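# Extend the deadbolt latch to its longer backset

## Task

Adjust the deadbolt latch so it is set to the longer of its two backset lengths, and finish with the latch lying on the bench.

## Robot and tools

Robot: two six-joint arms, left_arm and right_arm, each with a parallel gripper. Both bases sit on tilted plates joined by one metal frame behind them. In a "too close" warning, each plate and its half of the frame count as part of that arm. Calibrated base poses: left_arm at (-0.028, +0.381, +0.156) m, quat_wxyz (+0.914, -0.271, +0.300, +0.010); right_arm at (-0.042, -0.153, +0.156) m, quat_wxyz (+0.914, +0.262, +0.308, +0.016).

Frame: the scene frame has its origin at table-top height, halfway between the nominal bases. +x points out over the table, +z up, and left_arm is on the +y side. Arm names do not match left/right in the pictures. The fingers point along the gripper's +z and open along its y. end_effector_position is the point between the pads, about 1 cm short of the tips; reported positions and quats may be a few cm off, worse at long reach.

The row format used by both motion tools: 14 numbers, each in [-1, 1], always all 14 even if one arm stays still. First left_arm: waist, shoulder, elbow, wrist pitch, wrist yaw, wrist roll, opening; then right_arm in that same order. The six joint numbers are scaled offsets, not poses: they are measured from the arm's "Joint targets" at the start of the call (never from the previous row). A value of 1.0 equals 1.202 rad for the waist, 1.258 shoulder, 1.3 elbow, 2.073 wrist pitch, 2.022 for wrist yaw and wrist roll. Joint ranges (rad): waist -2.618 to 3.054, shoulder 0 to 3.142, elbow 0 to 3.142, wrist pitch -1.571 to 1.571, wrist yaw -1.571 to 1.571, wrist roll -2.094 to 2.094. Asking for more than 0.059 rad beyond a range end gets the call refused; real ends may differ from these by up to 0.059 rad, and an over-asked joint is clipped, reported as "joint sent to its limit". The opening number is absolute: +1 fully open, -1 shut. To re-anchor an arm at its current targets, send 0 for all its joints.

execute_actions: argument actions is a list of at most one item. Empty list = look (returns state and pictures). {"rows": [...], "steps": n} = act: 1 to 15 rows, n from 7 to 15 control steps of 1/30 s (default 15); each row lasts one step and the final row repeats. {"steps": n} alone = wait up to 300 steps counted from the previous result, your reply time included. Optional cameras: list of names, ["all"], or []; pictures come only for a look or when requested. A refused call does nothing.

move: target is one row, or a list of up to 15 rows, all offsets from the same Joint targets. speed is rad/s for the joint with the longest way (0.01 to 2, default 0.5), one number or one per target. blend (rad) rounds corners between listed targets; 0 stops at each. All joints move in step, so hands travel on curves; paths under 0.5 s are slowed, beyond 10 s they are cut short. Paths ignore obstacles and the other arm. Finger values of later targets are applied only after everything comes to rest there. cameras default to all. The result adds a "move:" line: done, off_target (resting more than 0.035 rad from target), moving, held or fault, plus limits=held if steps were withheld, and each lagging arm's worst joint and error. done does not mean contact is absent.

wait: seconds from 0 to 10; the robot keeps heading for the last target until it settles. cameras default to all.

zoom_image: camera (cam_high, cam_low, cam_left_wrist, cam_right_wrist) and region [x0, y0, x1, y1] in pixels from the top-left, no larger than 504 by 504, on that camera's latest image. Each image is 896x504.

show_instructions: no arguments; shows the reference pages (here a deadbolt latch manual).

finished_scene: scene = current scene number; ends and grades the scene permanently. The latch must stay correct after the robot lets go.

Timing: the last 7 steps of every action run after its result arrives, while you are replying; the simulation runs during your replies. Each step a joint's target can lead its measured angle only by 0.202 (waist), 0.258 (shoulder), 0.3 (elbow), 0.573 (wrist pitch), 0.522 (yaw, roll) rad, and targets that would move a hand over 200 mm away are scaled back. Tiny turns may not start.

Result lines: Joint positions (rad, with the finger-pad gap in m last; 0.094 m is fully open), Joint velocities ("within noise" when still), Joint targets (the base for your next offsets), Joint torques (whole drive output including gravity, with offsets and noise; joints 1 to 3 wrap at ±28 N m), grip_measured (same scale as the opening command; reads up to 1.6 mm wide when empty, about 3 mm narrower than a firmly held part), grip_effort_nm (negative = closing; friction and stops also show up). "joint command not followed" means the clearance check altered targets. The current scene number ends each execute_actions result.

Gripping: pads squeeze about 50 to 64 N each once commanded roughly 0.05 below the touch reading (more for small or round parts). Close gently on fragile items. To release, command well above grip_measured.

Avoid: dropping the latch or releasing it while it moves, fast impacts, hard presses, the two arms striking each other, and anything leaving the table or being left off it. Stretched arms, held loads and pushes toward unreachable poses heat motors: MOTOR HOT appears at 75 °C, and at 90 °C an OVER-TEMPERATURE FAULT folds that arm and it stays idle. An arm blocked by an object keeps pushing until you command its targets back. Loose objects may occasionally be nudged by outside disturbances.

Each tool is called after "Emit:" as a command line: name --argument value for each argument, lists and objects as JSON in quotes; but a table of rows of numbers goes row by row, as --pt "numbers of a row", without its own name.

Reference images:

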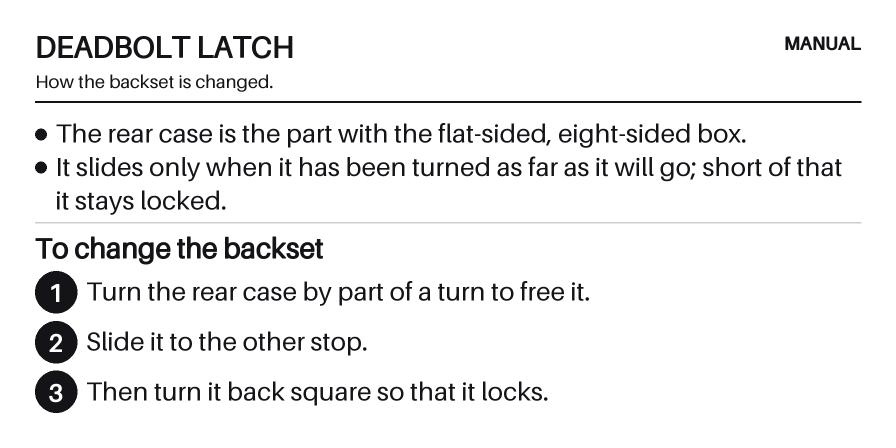

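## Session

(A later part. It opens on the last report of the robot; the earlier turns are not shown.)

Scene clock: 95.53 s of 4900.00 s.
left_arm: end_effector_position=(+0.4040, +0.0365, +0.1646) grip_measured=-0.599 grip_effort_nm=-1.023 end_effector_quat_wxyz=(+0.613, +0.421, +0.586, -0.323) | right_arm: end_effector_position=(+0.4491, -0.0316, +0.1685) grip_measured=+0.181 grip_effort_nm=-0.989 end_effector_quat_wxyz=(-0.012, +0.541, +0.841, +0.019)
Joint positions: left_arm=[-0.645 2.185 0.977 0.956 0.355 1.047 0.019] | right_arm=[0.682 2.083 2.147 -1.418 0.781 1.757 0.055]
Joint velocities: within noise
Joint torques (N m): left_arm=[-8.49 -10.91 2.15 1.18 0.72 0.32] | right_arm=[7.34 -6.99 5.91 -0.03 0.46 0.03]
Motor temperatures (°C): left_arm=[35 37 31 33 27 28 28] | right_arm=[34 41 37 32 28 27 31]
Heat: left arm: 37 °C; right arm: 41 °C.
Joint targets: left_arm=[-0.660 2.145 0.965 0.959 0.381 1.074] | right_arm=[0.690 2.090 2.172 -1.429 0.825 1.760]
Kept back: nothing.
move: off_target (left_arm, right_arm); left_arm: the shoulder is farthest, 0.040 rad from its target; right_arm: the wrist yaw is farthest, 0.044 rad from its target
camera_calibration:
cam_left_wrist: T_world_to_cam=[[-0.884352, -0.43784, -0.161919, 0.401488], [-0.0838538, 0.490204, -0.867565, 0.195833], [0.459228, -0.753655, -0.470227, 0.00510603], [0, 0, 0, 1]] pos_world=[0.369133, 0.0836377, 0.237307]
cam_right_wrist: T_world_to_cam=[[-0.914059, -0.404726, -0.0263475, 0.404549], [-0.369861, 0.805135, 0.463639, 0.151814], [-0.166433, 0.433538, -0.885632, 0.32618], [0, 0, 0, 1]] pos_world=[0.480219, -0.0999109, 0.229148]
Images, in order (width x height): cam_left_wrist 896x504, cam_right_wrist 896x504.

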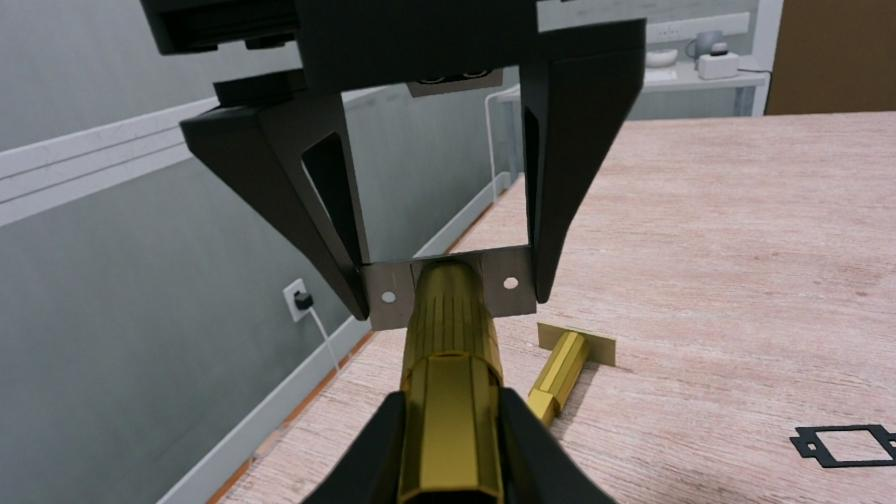

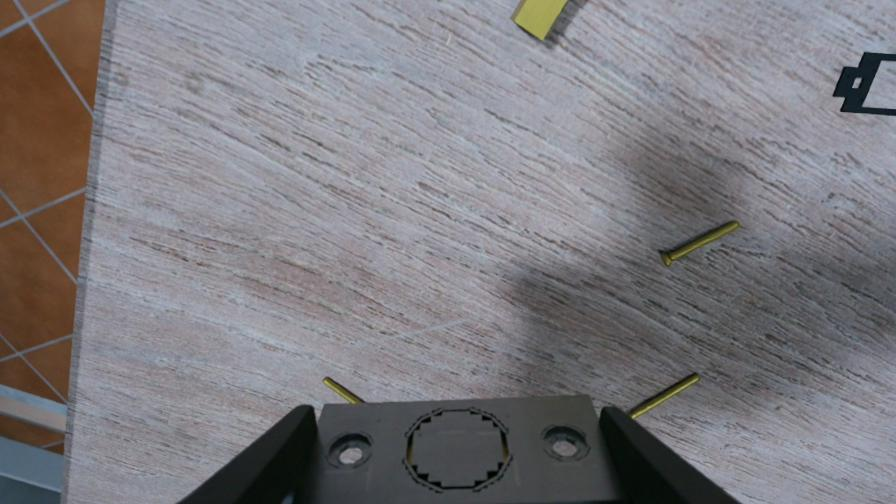

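Emit:
move --target '[0.011,-0.028,-0.045,0.008,0.006,-0.010,-0.75, 0,0,0,0,0,0,0.05]' --speed 0.08 --cameras '["cam_left_wrist","cam_right_wrist"]'

Scene clock: 97.80 s of 4900.00 s.
left_arm: end_effector_position=(+0.3973, +0.0462, +0.1662) grip_measured=-0.599 grip_effort_nm=-1.023 end_effector_quat_wxyz=(+0.610, +0.421, +0.589, -0.322) | right_arm: end_effector_position=(+0.4451, -0.0256, +0.1682) grip_measured=+0.181 grip_effort_nm=-0.984 end_effector_quat_wxyz=(-0.027, +0.539, +0.841, +0.024)
Joint positions: left_arm=[-0.643 2.147 0.922 0.97 0.349 1.045 0.019] | right_arm=[0.683 2.087 2.147 -1.418 0.75 1.757 0.055]
Joint velocities: within noise
Joint torques (N m): left_arm=[-7.31 -10.39 1.69 1.18 0.9 0.12] | right_arm=[7.24 -7.32 5.93 -0.03 0.79 0.03]
Motor temperatures (°C): left_arm=[35 37 31 34 27 28 28] | right_arm=[34 41 37 32 28 27 31]
Heat: left arm: 37 °C; right arm: 41 °C.
Joint targets: left_arm=[-0.647 2.110 0.907 0.976 0.393 1.054] | right_arm=[0.691 2.090 2.172 -1.429 0.825 1.760]
Kept back: nothing.
move: off_target (left_arm, right_arm); left_arm: the wrist yaw is farthest, 0.045 rad from its target; right_arm: the wrist yaw is farthest, 0.075 rad from its target
camera_calibration:
cam_left_wrist: T_world_to_cam=[[-0.884193, -0.439435, -0.158427, 0.399493], [-0.0912531, 0.495112, -0.864023, 0.194066], [0.458121, -0.749507, -0.477875, 0.0178003], [0, 0, 0, 1]] pos_world=[0.362784, 0.0928079, 0.239474]
cam_right_wrist: T_world_to_cam=[[-0.912628, -0.408358, -0.018822, 0.401402], [-0.364376, 0.791736, 0.49029, 0.138427], [-0.185312, 0.45431, -0.871356, 0.329136], [0, 0, 0, 1]] pos_world=[0.477763, -0.0952114, 0.22648]
Images, in order (width x height): cam_left_wrist 896x504, cam_right_wrist 896x504.

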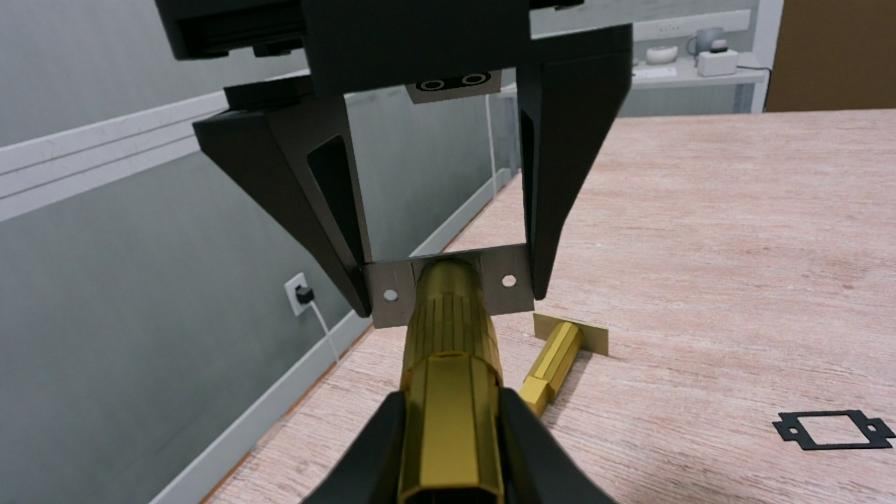

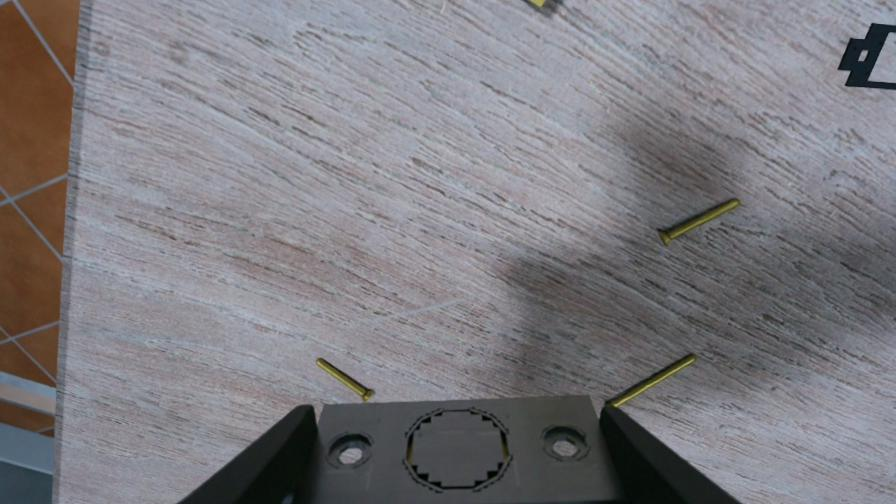

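Emit:
zoom_image --camera "cam_left_wrist" --region '[340, 220, 560, 504]'

Scaled by 1.775 from the camera's 896x504 image, which has a finer 1280x720 frame.

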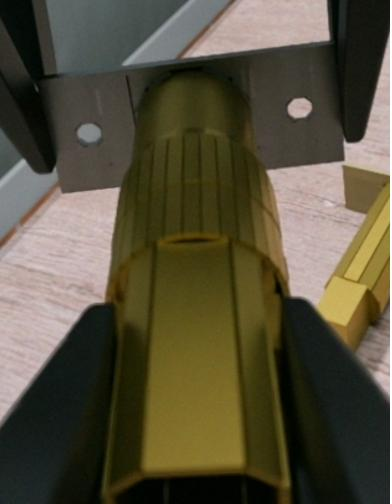

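Emit:
move --target '[0.009,-0.028,-0.042,0.008,-0.004,0,-0.75, 0,0,0,0,0,0,0.05]' --speed 0.08 --cameras '["cam_left_wrist","cam_right_wrist"]'

Emit:
zoom_image --camera "cam_left_wrist" --region '[340, 220, 560, 504]'

Scene clock: 99.67 s of 4900.00 s.
left_arm: end_effector_position=(+0.3914, +0.0563, +0.1671) grip_measured=-0.599 grip_effort_nm=-1.018 end_effector_quat_wxyz=(+0.609, +0.419, +0.592, -0.320) | right_arm: end_effector_position=(+0.4425, -0.0211, +0.1678) grip_measured=+0.181 grip_effort_nm=-0.984 end_effector_quat_wxyz=(-0.035, +0.537, +0.843, +0.026)
Joint positions: left_arm=[-0.636 2.113 0.87 0.988 0.349 1.043 0.019] | right_arm=[0.686 2.092 2.147 -1.418 0.735 1.757 0.055]
Joint velocities: within noise
Joint torques (N m): left_arm=[-6.8 -10.33 1.4 1.17 0.82 0.13] | right_arm=[7.05 -7.68 5.93 -0.03 0.95 0.02]
Motor temperatures (°C): left_arm=[35 38 31 33 27 28 28] | right_arm=[34 41 37 32 28 27 31]
Heat: left arm: 38 °C; right arm: 41 °C.
Joint targets: left_arm=[-0.636 2.075 0.852 0.992 0.385 1.053] | right_arm=[0.690 2.090 2.172 -1.429 0.825 1.760]
Kept back: nothing.
move: off_target (left_arm, right_arm); left_arm: the shoulder is farthest, 0.038 rad from its target; right_arm: the wrist yaw is farthest, 0.090 rad from its target
camera_calibration:
cam_left_wrist: T_world_to_cam=[[-0.882845, -0.443222, -0.155365, 0.398056], [-0.0976845, 0.496851, -0.862321, 0.191386], [0.459393, -0.746119, -0.481938, 0.0285092], [0, 0, 0, 1]] pos_world=[0.35702, 0.102608, 0.24062]
cam_right_wrist: T_world_to_cam=[[-0.910317, -0.413656, -0.0145818, 0.398963], [-0.364098, 0.783507, 0.503537, 0.131519], [-0.196866, 0.463687, -0.86385, 0.330369], [0, 0, 0, 1]] pos_world=[0.476107, -0.0912003, 0.224983]
Images, in order (width x height): cam_left_wrist 896x504, cam_right_wrist 896x504.

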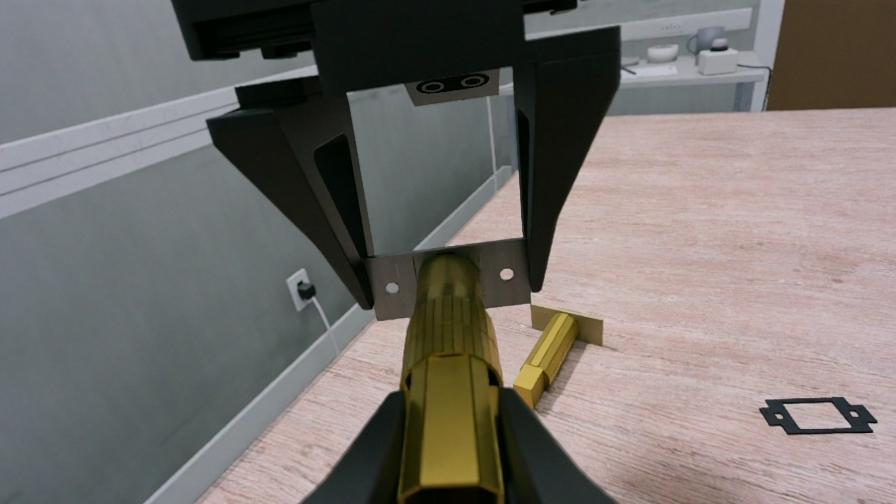

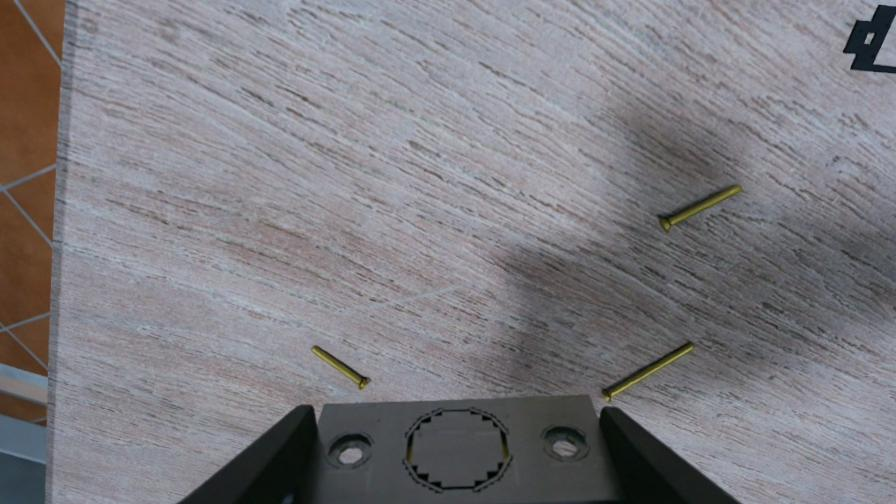

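Scaled by 1.775 from the camera's 896x504 image, which has a finer 1280x720 frame.

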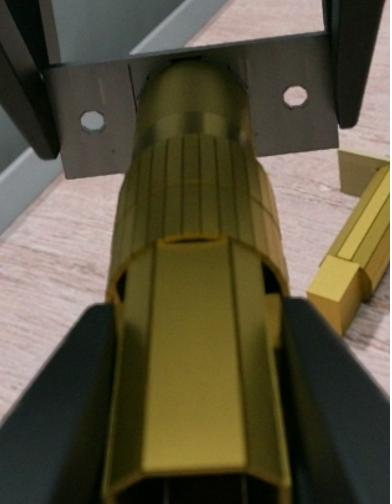

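Emit:
move --target '[0.005,-0.017,-0.026,0.005,0.002,0,-0.75, 0,0,0,0,0,0,0.05]' --speed 0.08 --cameras '["cam_left_wrist"]'

Emit:
zoom_image --camera "cam_left_wrist" --region '[340, 220, 560, 504]'

Scene clock: 100.73 s of 4900.00 s.
left_arm: end_effector_position=(+0.3876, +0.0624, +0.1683) grip_measured=-0.599 grip_effort_nm=-1.028 end_effector_quat_wxyz=(+0.609, +0.418, +0.593, -0.320) | right_arm: end_effector_position=(+0.4393, -0.0154, +0.1683) grip_measured=+0.181 grip_effort_nm=-0.989 end_effector_quat_wxyz=(-0.044, +0.534, +0.844, +0.030)
Joint positions: left_arm=[-0.633 2.092 0.839 1 0.351 1.042 0.019] | right_arm=[0.691 2.097 2.147 -1.417 0.716 1.757 0.055]
Joint velocities: within noise
Joint torques (N m): left_arm=[-6.42 -10.28 1.28 1.15 0.84 0.13] | right_arm=[6.74 -8.03 5.94 -0.03 1.16 0.03]
Motor temperatures (°C): left_arm=[34 38 31 33 27 28 28] | right_arm=[34 41 37 32 28 27 31]
Heat: left arm: 38 °C; right arm: 41 °C.
Joint targets: left_arm=[-0.630 2.053 0.818 1.003 0.389 1.053] | right_arm=[0.690 2.090 2.172 -1.429 0.825 1.760]
Kept back: nothing.
move: off_target (left_arm, right_arm); left_arm: the wrist yaw is farthest, 0.039 rad from its target; right_arm: the wrist yaw is farthest, 0.109 rad from its target
camera_calibration:
cam_left_wrist: T_world_to_cam=[[-0.881804, -0.44556, -0.15459, 0.397223], [-0.0994974, 0.496167, -0.862507, 0.189863], [0.461001, -0.745181, -0.481854, 0.03466], [0, 0, 0, 1]] pos_world=[0.353186, 0.108611, 0.241866]
Images, in order (width x height): cam_left_wrist 896x504.

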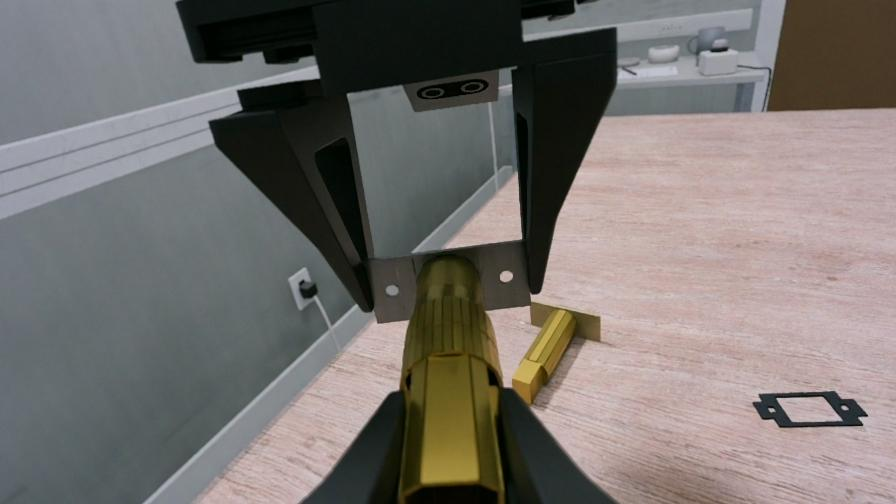

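Scaled by 1.775 from the camera's 896x504 image, which has a finer 1280x720 frame.

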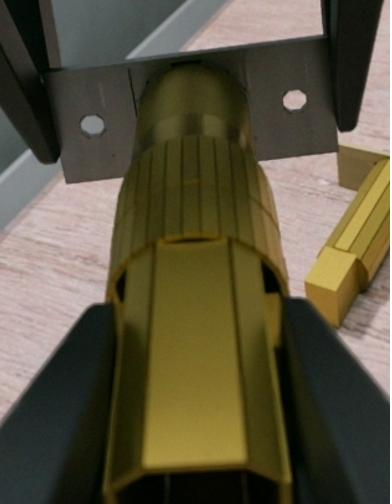

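Emit:
move --pt "-0.005 0.017 0.026 -0.005 -0.002 0 -0.75 0 0 0 0 0 0 0.05" --pt "-0.005 0.017 0.026 -0.005 -0.002 -0.867 -0.75 0 0 0 0 0 0 0.05" --speed '[0.1,0.6]' --cameras '["cam_left_wrist","cam_right_wrist"]'

Emit:
zoom_image --camera "cam_left_wrist" --region '[340, 180, 600, 504]'

Scene clock: 105.10 s of 4900.00 s.
left_arm: end_effector_position=(+0.3909, +0.0628, +0.1647) grip_measured=-0.599 grip_effort_nm=-1.033 end_effector_quat_wxyz=(+0.151, -0.186, +0.708, -0.664) | right_arm: end_effector_position=(+0.4388, -0.0171, +0.1682) grip_measured=+0.181 grip_effort_nm=-0.984 end_effector_quat_wxyz=(-0.042, +0.532, +0.846, +0.027)
Joint positions: left_arm=[-0.631 2.092 0.848 0.983 0.334 -0.69 0.019] | right_arm=[0.691 2.097 2.147 -1.424 0.722 1.757 0.055]
Joint velocities: within noise
Joint torques (N m): left_arm=[-7.06 -8.35 3.07 1.21 0.96 -0.12] | right_arm=[6.72 -8.02 5.9 0.03 1.1 0.03]
Motor temperatures (°C): left_arm=[34 38 30 33 27 28 28] | right_arm=[34 42 37 32 28 27 31]
Heat: left arm: 38 °C; right arm: 42 °C.
Joint targets: left_arm=[-0.636 2.075 0.852 0.992 0.385 -0.700] | right_arm=[0.690 2.090 2.172 -1.429 0.825 1.760]
Kept back: nothing.
move: off_target (left_arm, right_arm); left_arm: the wrist yaw is farthest, 0.051 rad from its target; right_arm: the wrist yaw is farthest, 0.103 rad from its target
camera_calibration:
cam_left_wrist: T_world_to_cam=[[0.0426236, -0.062366, 0.997143, -0.175342], [-0.998844, -0.0248524, 0.041142, 0.422239], [0.0222155, -0.997744, -0.0633533, 0.150163], [0, 0, 0, 1]] pos_world=[0.425888, 0.149383, 0.166983]
cam_right_wrist: T_world_to_cam=[[-0.905545, -0.424177, -0.00792257, 0.393842], [-0.367347, 0.774608, 0.514819, 0.126284], [-0.212237, 0.469102, -0.857262, 0.333863], [0, 0, 0, 1]] pos_world=[0.47389, -0.0873781, 0.224315]
Images, in order (width x height): cam_left_wrist 896x504, cam_right_wrist 896x504.

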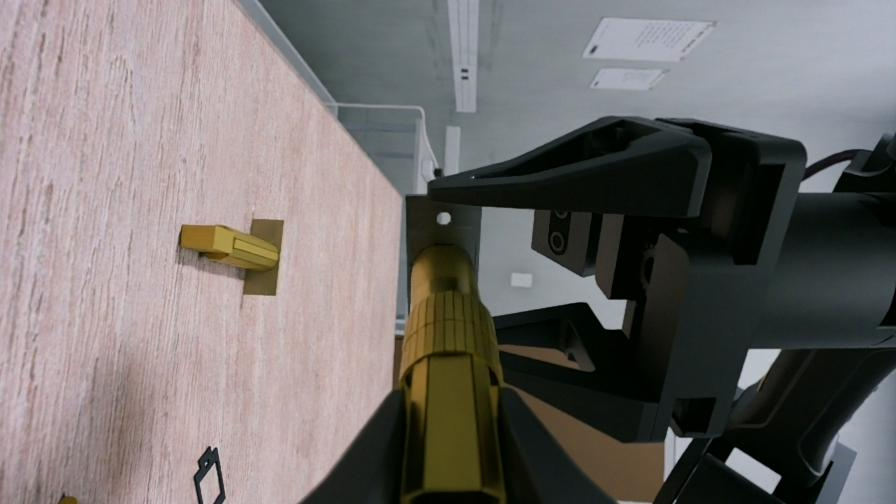

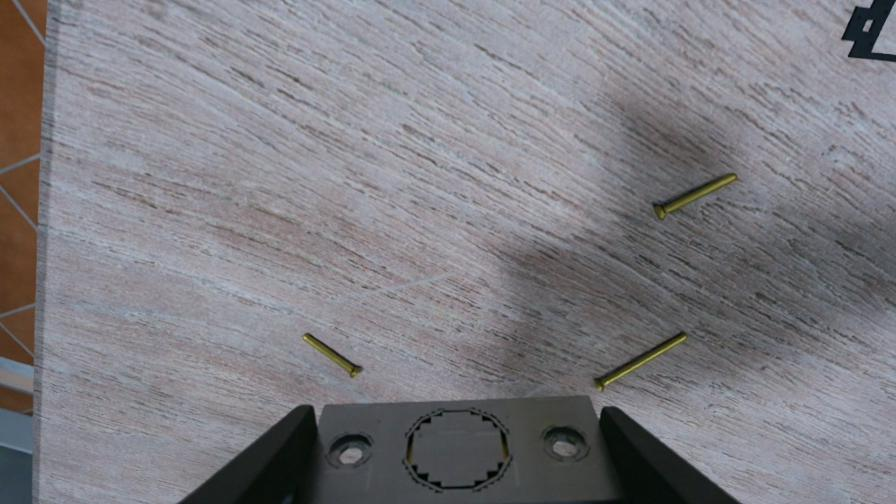

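Scaled by 1.556 from the camera's 896x504 image, which has a finer 1280x720 frame.

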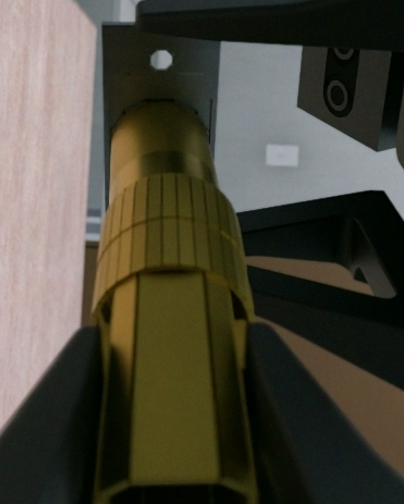

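Emit:
move --target '[0,0,0,0,0,-0.035,-0.75, 0,0,0,0,0,0,0.05]' --speed 0.3 --cameras '["cam_left_wrist"]'

Scene clock: 106.23 s of 4900.00 s.
left_arm: end_effector_position=(+0.3908, +0.0628, +0.1646) grip_measured=-0.599 grip_effort_nm=-1.018 end_effector_quat_wxyz=(+0.131, -0.206, +0.703, -0.668) | right_arm: end_effector_position=(+0.4385, -0.0173, +0.1682) grip_measured=+0.181 grip_effort_nm=-0.989 end_effector_quat_wxyz=(-0.042, +0.531, +0.846, +0.026)
Joint positions: left_arm=[-0.631 2.092 0.848 0.983 0.333 -0.748 0.019] | right_arm=[0.691 2.097 2.147 -1.426 0.722 1.757 0.055]
Joint velocities: within noise
Joint torques (N m): left_arm=[-6.99 -8.32 3.08 1.22 0.99 -0.27] | right_arm=[6.72 -7.99 5.9 0.04 1.09 0.03]
Motor temperatures (°C): left_arm=[34 38 30 33 27 28 28] | right_arm=[34 42 37 32 28 27 31]
Heat: left arm: 38 °C; right arm: 42 °C.
Joint targets: left_arm=[-0.636 2.075 0.852 0.992 0.385 -0.771] | right_arm=[0.690 2.090 2.172 -1.429 0.825 1.760]
Kept back: nothing.
move: off_target (left_arm, right_arm); left_arm: the wrist yaw is farthest, 0.052 rad from its target; right_arm: the wrist yaw is farthest, 0.103 rad from its target
camera_calibration:
cam_left_wrist: T_world_to_cam=[[0.0939633, -0.0360773, 0.994922, -0.196582], [-0.995293, -0.0271978, 0.0930121, 0.412436], [0.0237041, -0.998979, -0.0384631, 0.14555], [0, 0, 0, 1]] pos_world=[0.425516, 0.149526, 0.162821]
Images, in order (width x height): cam_left_wrist 896x504.

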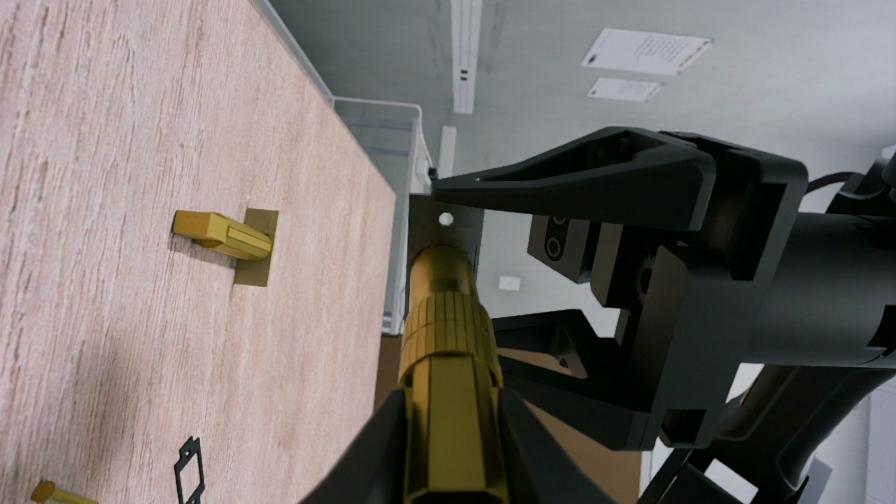

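Emit:
move --target '[0,0,0,0,0,-0.035,-0.75, 0,0,0,0,0,0,0.05]' --speed 0.3 --cameras '["cam_left_wrist"]'

Scene clock: 107.30 s of 4900.00 s.
left_arm: end_effector_position=(+0.3911, +0.0627, +0.1651) grip_measured=-0.599 grip_effort_nm=-1.028 end_effector_quat_wxyz=(+0.111, -0.227, +0.695, -0.673) | right_arm: end_effector_position=(+0.4382, -0.0175, +0.1682) grip_measured=+0.181 grip_effort_nm=-0.989 end_effector_quat_wxyz=(-0.043, +0.531, +0.846, +0.026)
Joint positions: left_arm=[-0.631 2.092 0.85 0.983 0.335 -0.808 0.019] | right_arm=[0.691 2.097 2.147 -1.428 0.722 1.757 0.055]
Joint velocities: within noise
Joint torques (N m): left_arm=[-7.01 -8.23 3.03 1.21 0.96 -0.39] | right_arm=[6.71 -8.01 5.91 0.06 1.09 0.03]
Motor temperatures (°C): left_arm=[34 38 30 34 28 28 28] | right_arm=[34 42 37 32 28 27 31]
Heat: left arm: 38 °C; right arm: 42 °C.
Joint targets: left_arm=[-0.636 2.075 0.852 0.992 0.385 -0.841] | right_arm=[0.690 2.090 2.172 -1.429 0.825 1.760]
Kept back: nothing.
move: off_target (left_arm, right_arm); left_arm: the wrist yaw is farthest, 0.050 rad from its target; right_arm: the wrist yaw is farthest, 0.103 rad from its target
camera_calibration:
cam_left_wrist: T_world_to_cam=[[0.145682, -0.00633465, 0.989311, -0.218279], [-0.988979, -0.0276091, 0.145457, 0.401579], [0.0263926, -0.999599, -0.010287, 0.139802], [0, 0, 0, 1]] pos_world=[0.425263, 0.149451, 0.158971]
Images, in order (width x height): cam_left_wrist 896x504.

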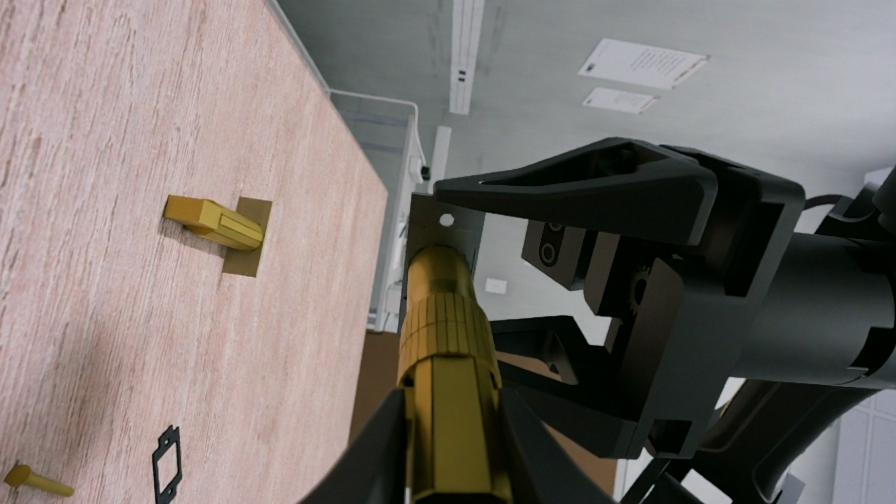

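Emit:
move --target '[0,0,0,0,-0.014,0.05,-0.75, 0.007,0.016,0,0,-0.045,0,0.05]' --speed 0.2 --cameras '["cam_left_wrist"]'

Scene clock: 108.77 s of 4900.00 s.
left_arm: end_effector_position=(+0.3912, +0.0628, +0.1646) grip_measured=-0.599 grip_effort_nm=-1.028 end_effector_quat_wxyz=(+0.130, -0.208, +0.702, -0.668) | right_arm: end_effector_position=(+0.4371, -0.0160, +0.1679) grip_measured=+0.181 grip_effort_nm=-0.989 end_effector_quat_wxyz=(-0.047, +0.530, +0.846, +0.027)
Joint positions: left_arm=[-0.631 2.092 0.85 0.982 0.333 -0.753 0.019] | right_arm=[0.691 2.098 2.147 -1.428 0.714 1.757 0.055]
Joint velocities: within noise
Joint torques (N m): left_arm=[-7.15 -8.35 2.97 1.24 0.68 0.15] | right_arm=[7.34 -6.58 5.91 0.06 0.15 0.03]
Motor temperatures (°C): left_arm=[34 38 30 34 28 28 28] | right_arm=[34 42 37 32 28 27 32]
Heat: left arm: 38 °C; right arm: 42 °C.
Joint targets: left_arm=[-0.636 2.075 0.852 0.992 0.357 -0.740] | right_arm=[0.699 2.110 2.172 -1.429 0.734 1.760]
Kept back: nothing.
move: done
camera_calibration:
cam_left_wrist: T_world_to_cam=[[0.098253, -0.0338694, 0.994585, -0.198447], [-0.994862, -0.0278572, 0.0973317, 0.411961], [0.0244098, -0.999038, -0.0364325, 0.144917], [0, 0, 0, 1]] pos_world=[0.425805, 0.149532, 0.162555]
Images, in order (width x height): cam_left_wrist 896x504.

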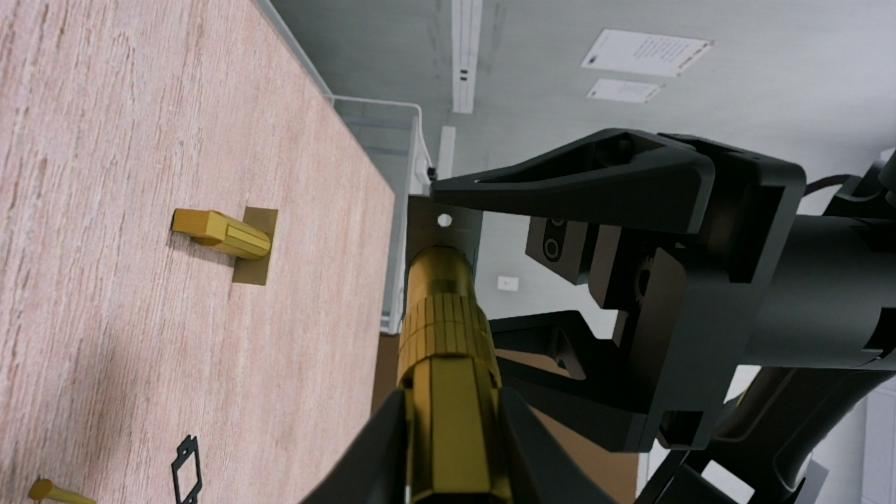

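Emit:
move --pt "0 0 0 0 0 0 0.6 0 0 0 0 0 0 0.05" --pt "0.05 -0.087 -0.169 0.053 0.03 0.73 0.6 0 0 0 0 0 0 0.05" --speed '[0.3,0.6]'

Scene clock: 112.93 s of 4900.00 s.
left_arm: end_effector_position=(+0.3565, +0.1007, +0.1595) grip_measured=+0.598 grip_effort_nm=0.105 end_effector_quat_wxyz=(+0.544, +0.316, +0.658, -0.414) | right_arm: end_effector_position=(+0.4382, -0.0175, +0.1675) grip_measured=+0.181 grip_effort_nm=-0.979 end_effector_quat_wxyz=(-0.042, +0.530, +0.846, +0.025)
Joint positions: left_arm=[-0.576 1.995 0.638 1.09 0.396 0.726 0.075] | right_arm=[0.69 2.098 2.147 -1.428 0.723 1.757 0.055]
Joint velocities: within noise
Joint torques (N m): left_arm=[-5.75 -8.73 1.76 1.2 0.65 0.11] | right_arm=[7.39 -6.6 5.91 0.05 0.06 0.03]
Motor temperatures (°C): left_arm=[34 39 30 34 28 28 28] | right_arm=[34 42 37 32 28 27 32]
Heat: left arm: 39 °C; right arm: 42 °C.
Joint targets: left_arm=[-0.576 1.966 0.632 1.102 0.417 0.736] | right_arm=[0.699 2.110 2.172 -1.429 0.734 1.760]
Kept back: nothing.
move: done
camera_calibration:
cam_left_wrist: T_world_to_cam=[[-0.869454, -0.460745, 0.178224, 0.329562], [-0.3703, 0.36903, -0.852464, 0.267874], [0.326998, -0.807175, -0.491468, 0.128857], [0, 0, 0, 1]] pos_world=[0.343596, 0.157001, 0.232946]
cam_right_wrist: T_world_to_cam=[[-0.904244, -0.426995, -0.00432623, 0.391874], [-0.368525, 0.775225, 0.513045, 0.127567], [-0.215714, 0.465512, -0.858351, 0.334965], [0, 0, 0, 1]] pos_world=[0.473618, -0.0874951, 0.223765]

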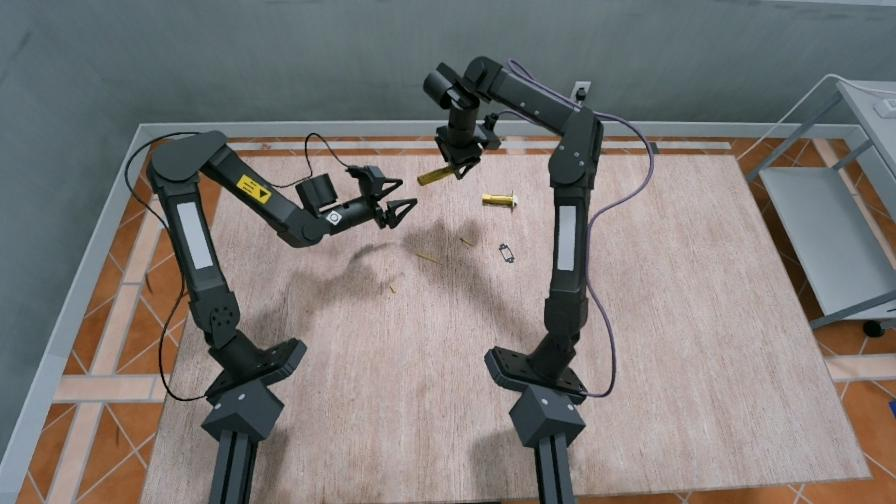

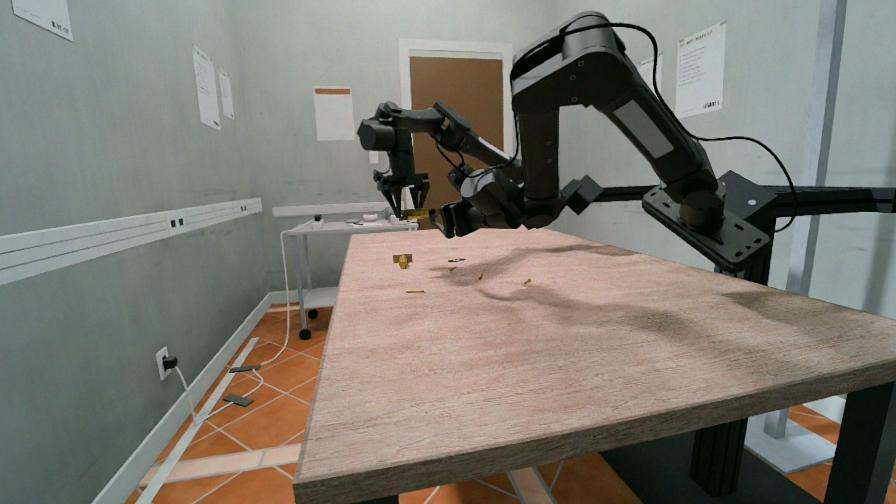

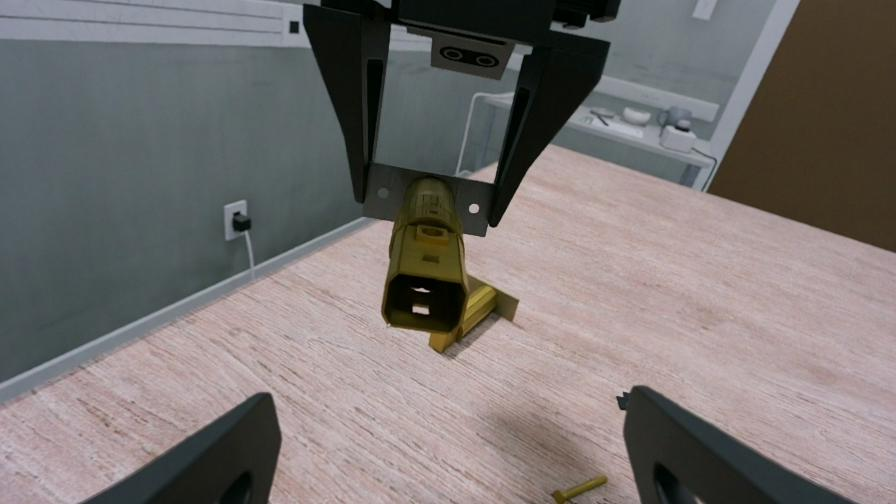

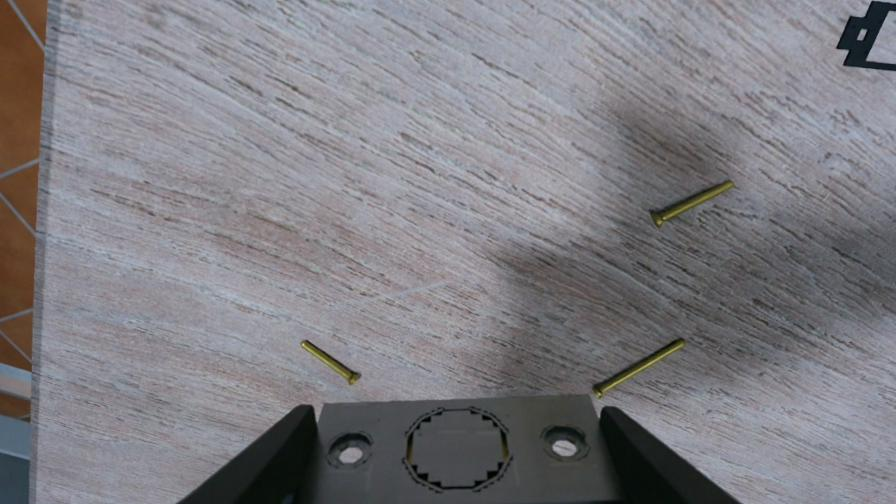

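Emit:
zoom_image --camera "cam_left_wrist" --region '[340, 150, 540, 360]'

Scaled by 2.400 from the camera's 896x504 image, which has a finer 1280x720 frame.

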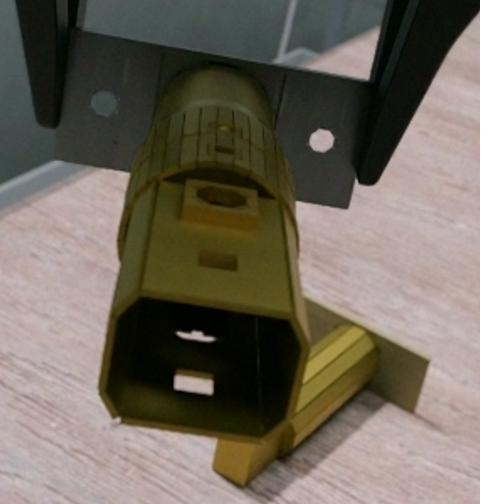

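Emit:
move --pt "0.313 -0.291 -0.078 0.086 -0.058 0.066 0.6 -0.032 0.032 -0.171 0.135 0.033 -0.277 0.05" --pt "0.313 -0.291 -0.078 0.086 -0.058 0.066 0.6 -0.091 0.075 -0.305 0.2735 0.033 -0.386 0.05" --speed '[0.5,0.3]' --blend '[0.05,0]'

Emit:
zoom_image --camera "cam_low" --region '[370, 200, 510, 300]'

Scene clock: 117.60 s of 4900.00 s.
left_arm: end_effector_position=(+0.4692, +0.3234, +0.1490) grip_measured=+0.598 grip_effort_nm=0.110 end_effector_quat_wxyz=(+0.649, +0.221, +0.720, -0.104) | right_arm: end_effector_position=(+0.4165, +0.0239, +0.0418) grip_measured=+0.181 grip_effort_nm=-0.989 end_effector_quat_wxyz=(-0.001, +0.246, +0.969, +0.004)
Joint positions: left_arm=[-0.199 1.625 0.537 1.269 0.293 0.863 0.075] | right_arm=[0.58 2.195 1.785 -0.873 0.787 0.991 0.055]
Joint velocities: within noise
Joint torques (N m): left_arm=[-3.74 -8.83 2.03 1.48 0.46 0.11] | right_arm=[7.87 -7.53 2.8 0.17 0.14 -0.12]
Motor temperatures (°C): left_arm=[33 39 30 34 27 28 28] | right_arm=[34 42 37 32 28 27 32]
Heat: left arm: 39 °C; right arm: 42 °C.
Joint targets: left_arm=[-0.200 1.599 0.531 1.281 0.300 0.870] | right_arm=[0.589 2.204 1.776 -0.862 0.801 0.979]
Kept back: nothing.
move: done
camera_calibration:
cam_left_wrist: T_world_to_cam=[[-0.452556, -0.877042, -0.161216, 0.521567], [-0.435166, 0.375008, -0.818535, 0.241852], [0.778347, -0.300277, -0.551371, -0.100165], [0, 0, 0, 1]] pos_world=[0.419247, 0.336662, 0.226821]
cam_right_wrist: T_world_to_cam=[[-0.485545, -0.874086, -0.0148403, 0.226153], [-0.792034, 0.432654, 0.430688, 0.339977], [-0.370038, 0.220872, -0.902379, 0.275109], [0, 0, 0, 1]] pos_world=[0.480882, -0.010179, 0.105185]

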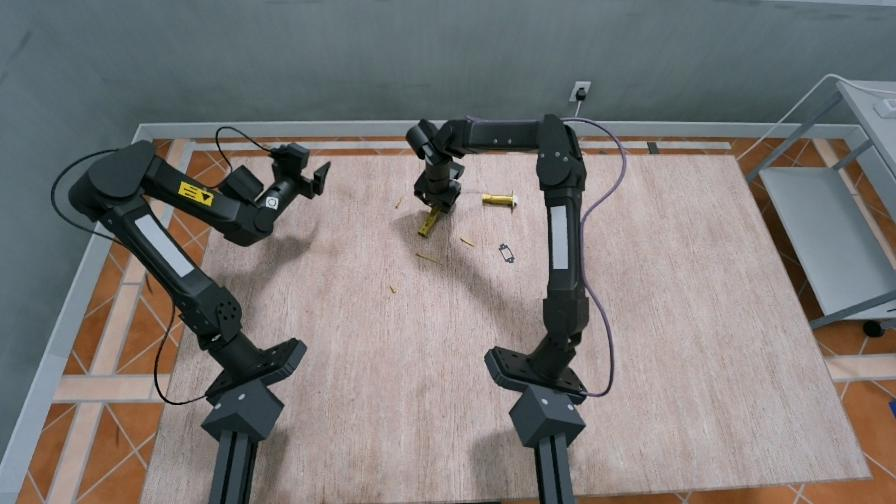

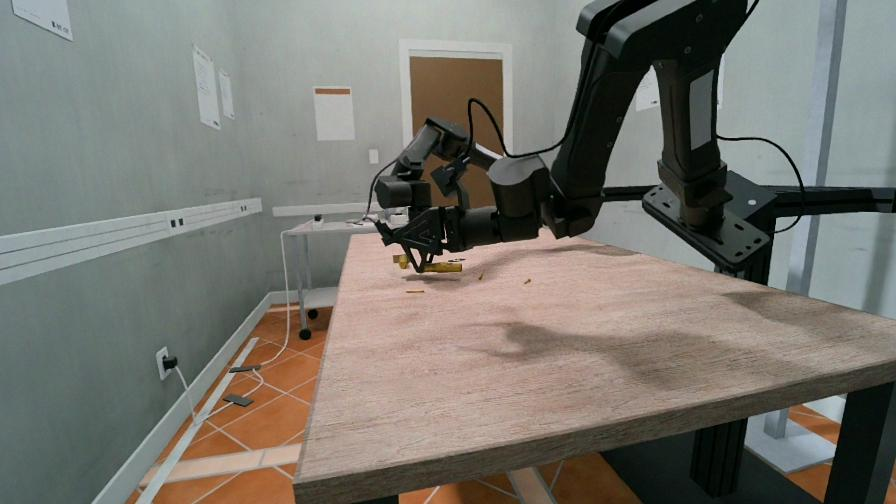

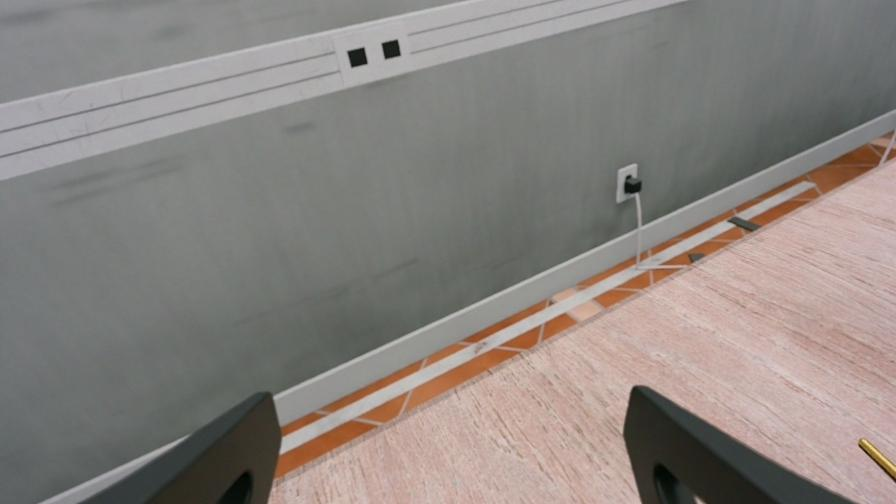

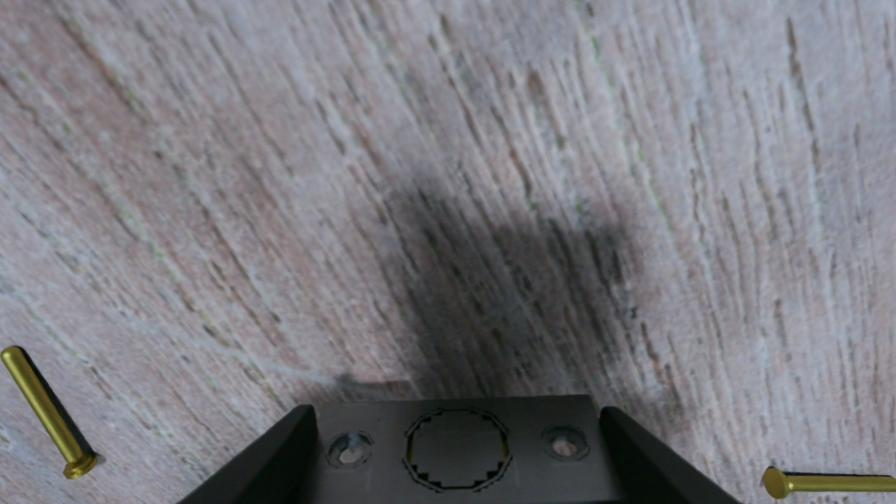

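Scaled by 3.600 from the camera's 896x504 image, which has a finer 1280x720 frame.

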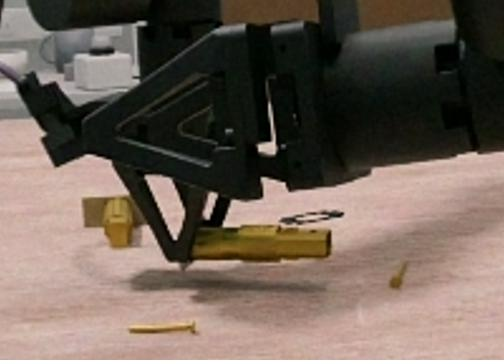

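Emit:
move --target '[0,0,0,0,0,0,0.6, -0.015,0.0018,-0.032,0.0337,0.0045,-0.015,0.05]' --speed 0.1 --cameras '["cam_low","cam_right_wrist"]'

Emit:
zoom_image --camera "cam_low" --region '[370, 200, 510, 300]'

Scene clock: 119.23 s of 4900.00 s.
left_arm: end_effector_position=(+0.4692, +0.3234, +0.1490) grip_measured=+0.598 grip_effort_nm=0.095 end_effector_quat_wxyz=(+0.649, +0.221, +0.720, -0.104) | right_arm: end_effector_position=(+0.4161, +0.0227, +0.0305) grip_measured=+0.181 grip_effort_nm=-0.984 end_effector_quat_wxyz=(+0.006, +0.247, +0.969, +0.002)
Joint positions: left_arm=[-0.199 1.625 0.537 1.269 0.293 0.863 0.075] | right_arm=[0.564 2.195 1.745 -0.804 0.795 0.96 0.055]
Joint velocities: within noise
Joint torques (N m): left_arm=[-3.7 -8.77 2.02 1.5 0.44 0.08] | right_arm=[7.71 -7.35 2.62 0.19 0.16 -0.12]
Motor temperatures (°C): left_arm=[33 39 30 34 27 28 28] | right_arm=[34 42 37 32 28 27 32]
Heat: left arm: 39 °C; right arm: 42 °C.
Joint targets: left_arm=[-0.200 1.599 0.531 1.281 0.300 0.869] | right_arm=[0.571 2.207 1.734 -0.792 0.810 0.949]
Kept back: nothing.
move: done
camera_calibration:
cam_right_wrist: T_world_to_cam=[[-0.486401, -0.873587, -0.0161351, 0.225189], [-0.797585, 0.436392, 0.416437, 0.347708], [-0.356753, 0.215425, -0.909021, 0.259806], [0, 0, 0, 1]] pos_world=[0.479545, -0.0109839, 0.0950046]
Images, in order (width x height): cam_low 896x504, cam_right_wrist 896x504.

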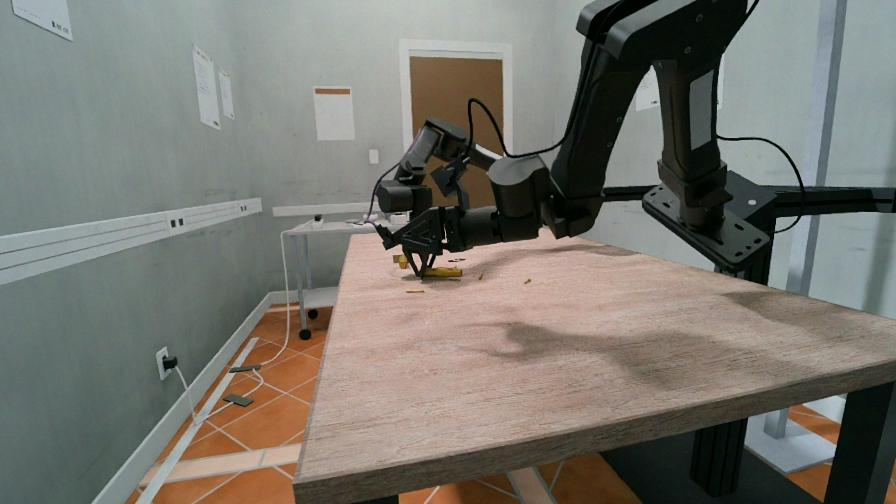

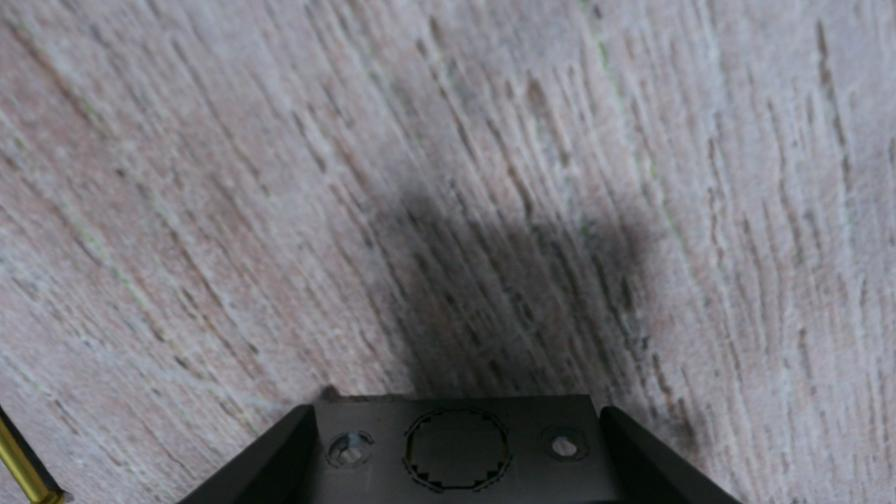

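Scaled by 3.600 from the camera's 896x504 image, which has a finer 1280x720 frame.

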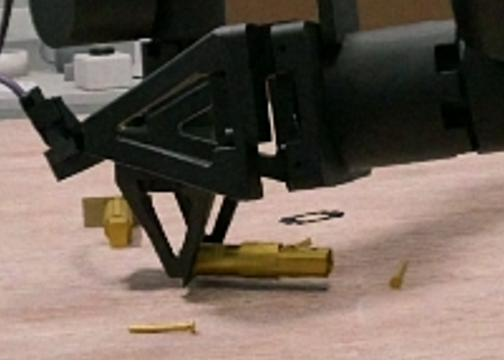

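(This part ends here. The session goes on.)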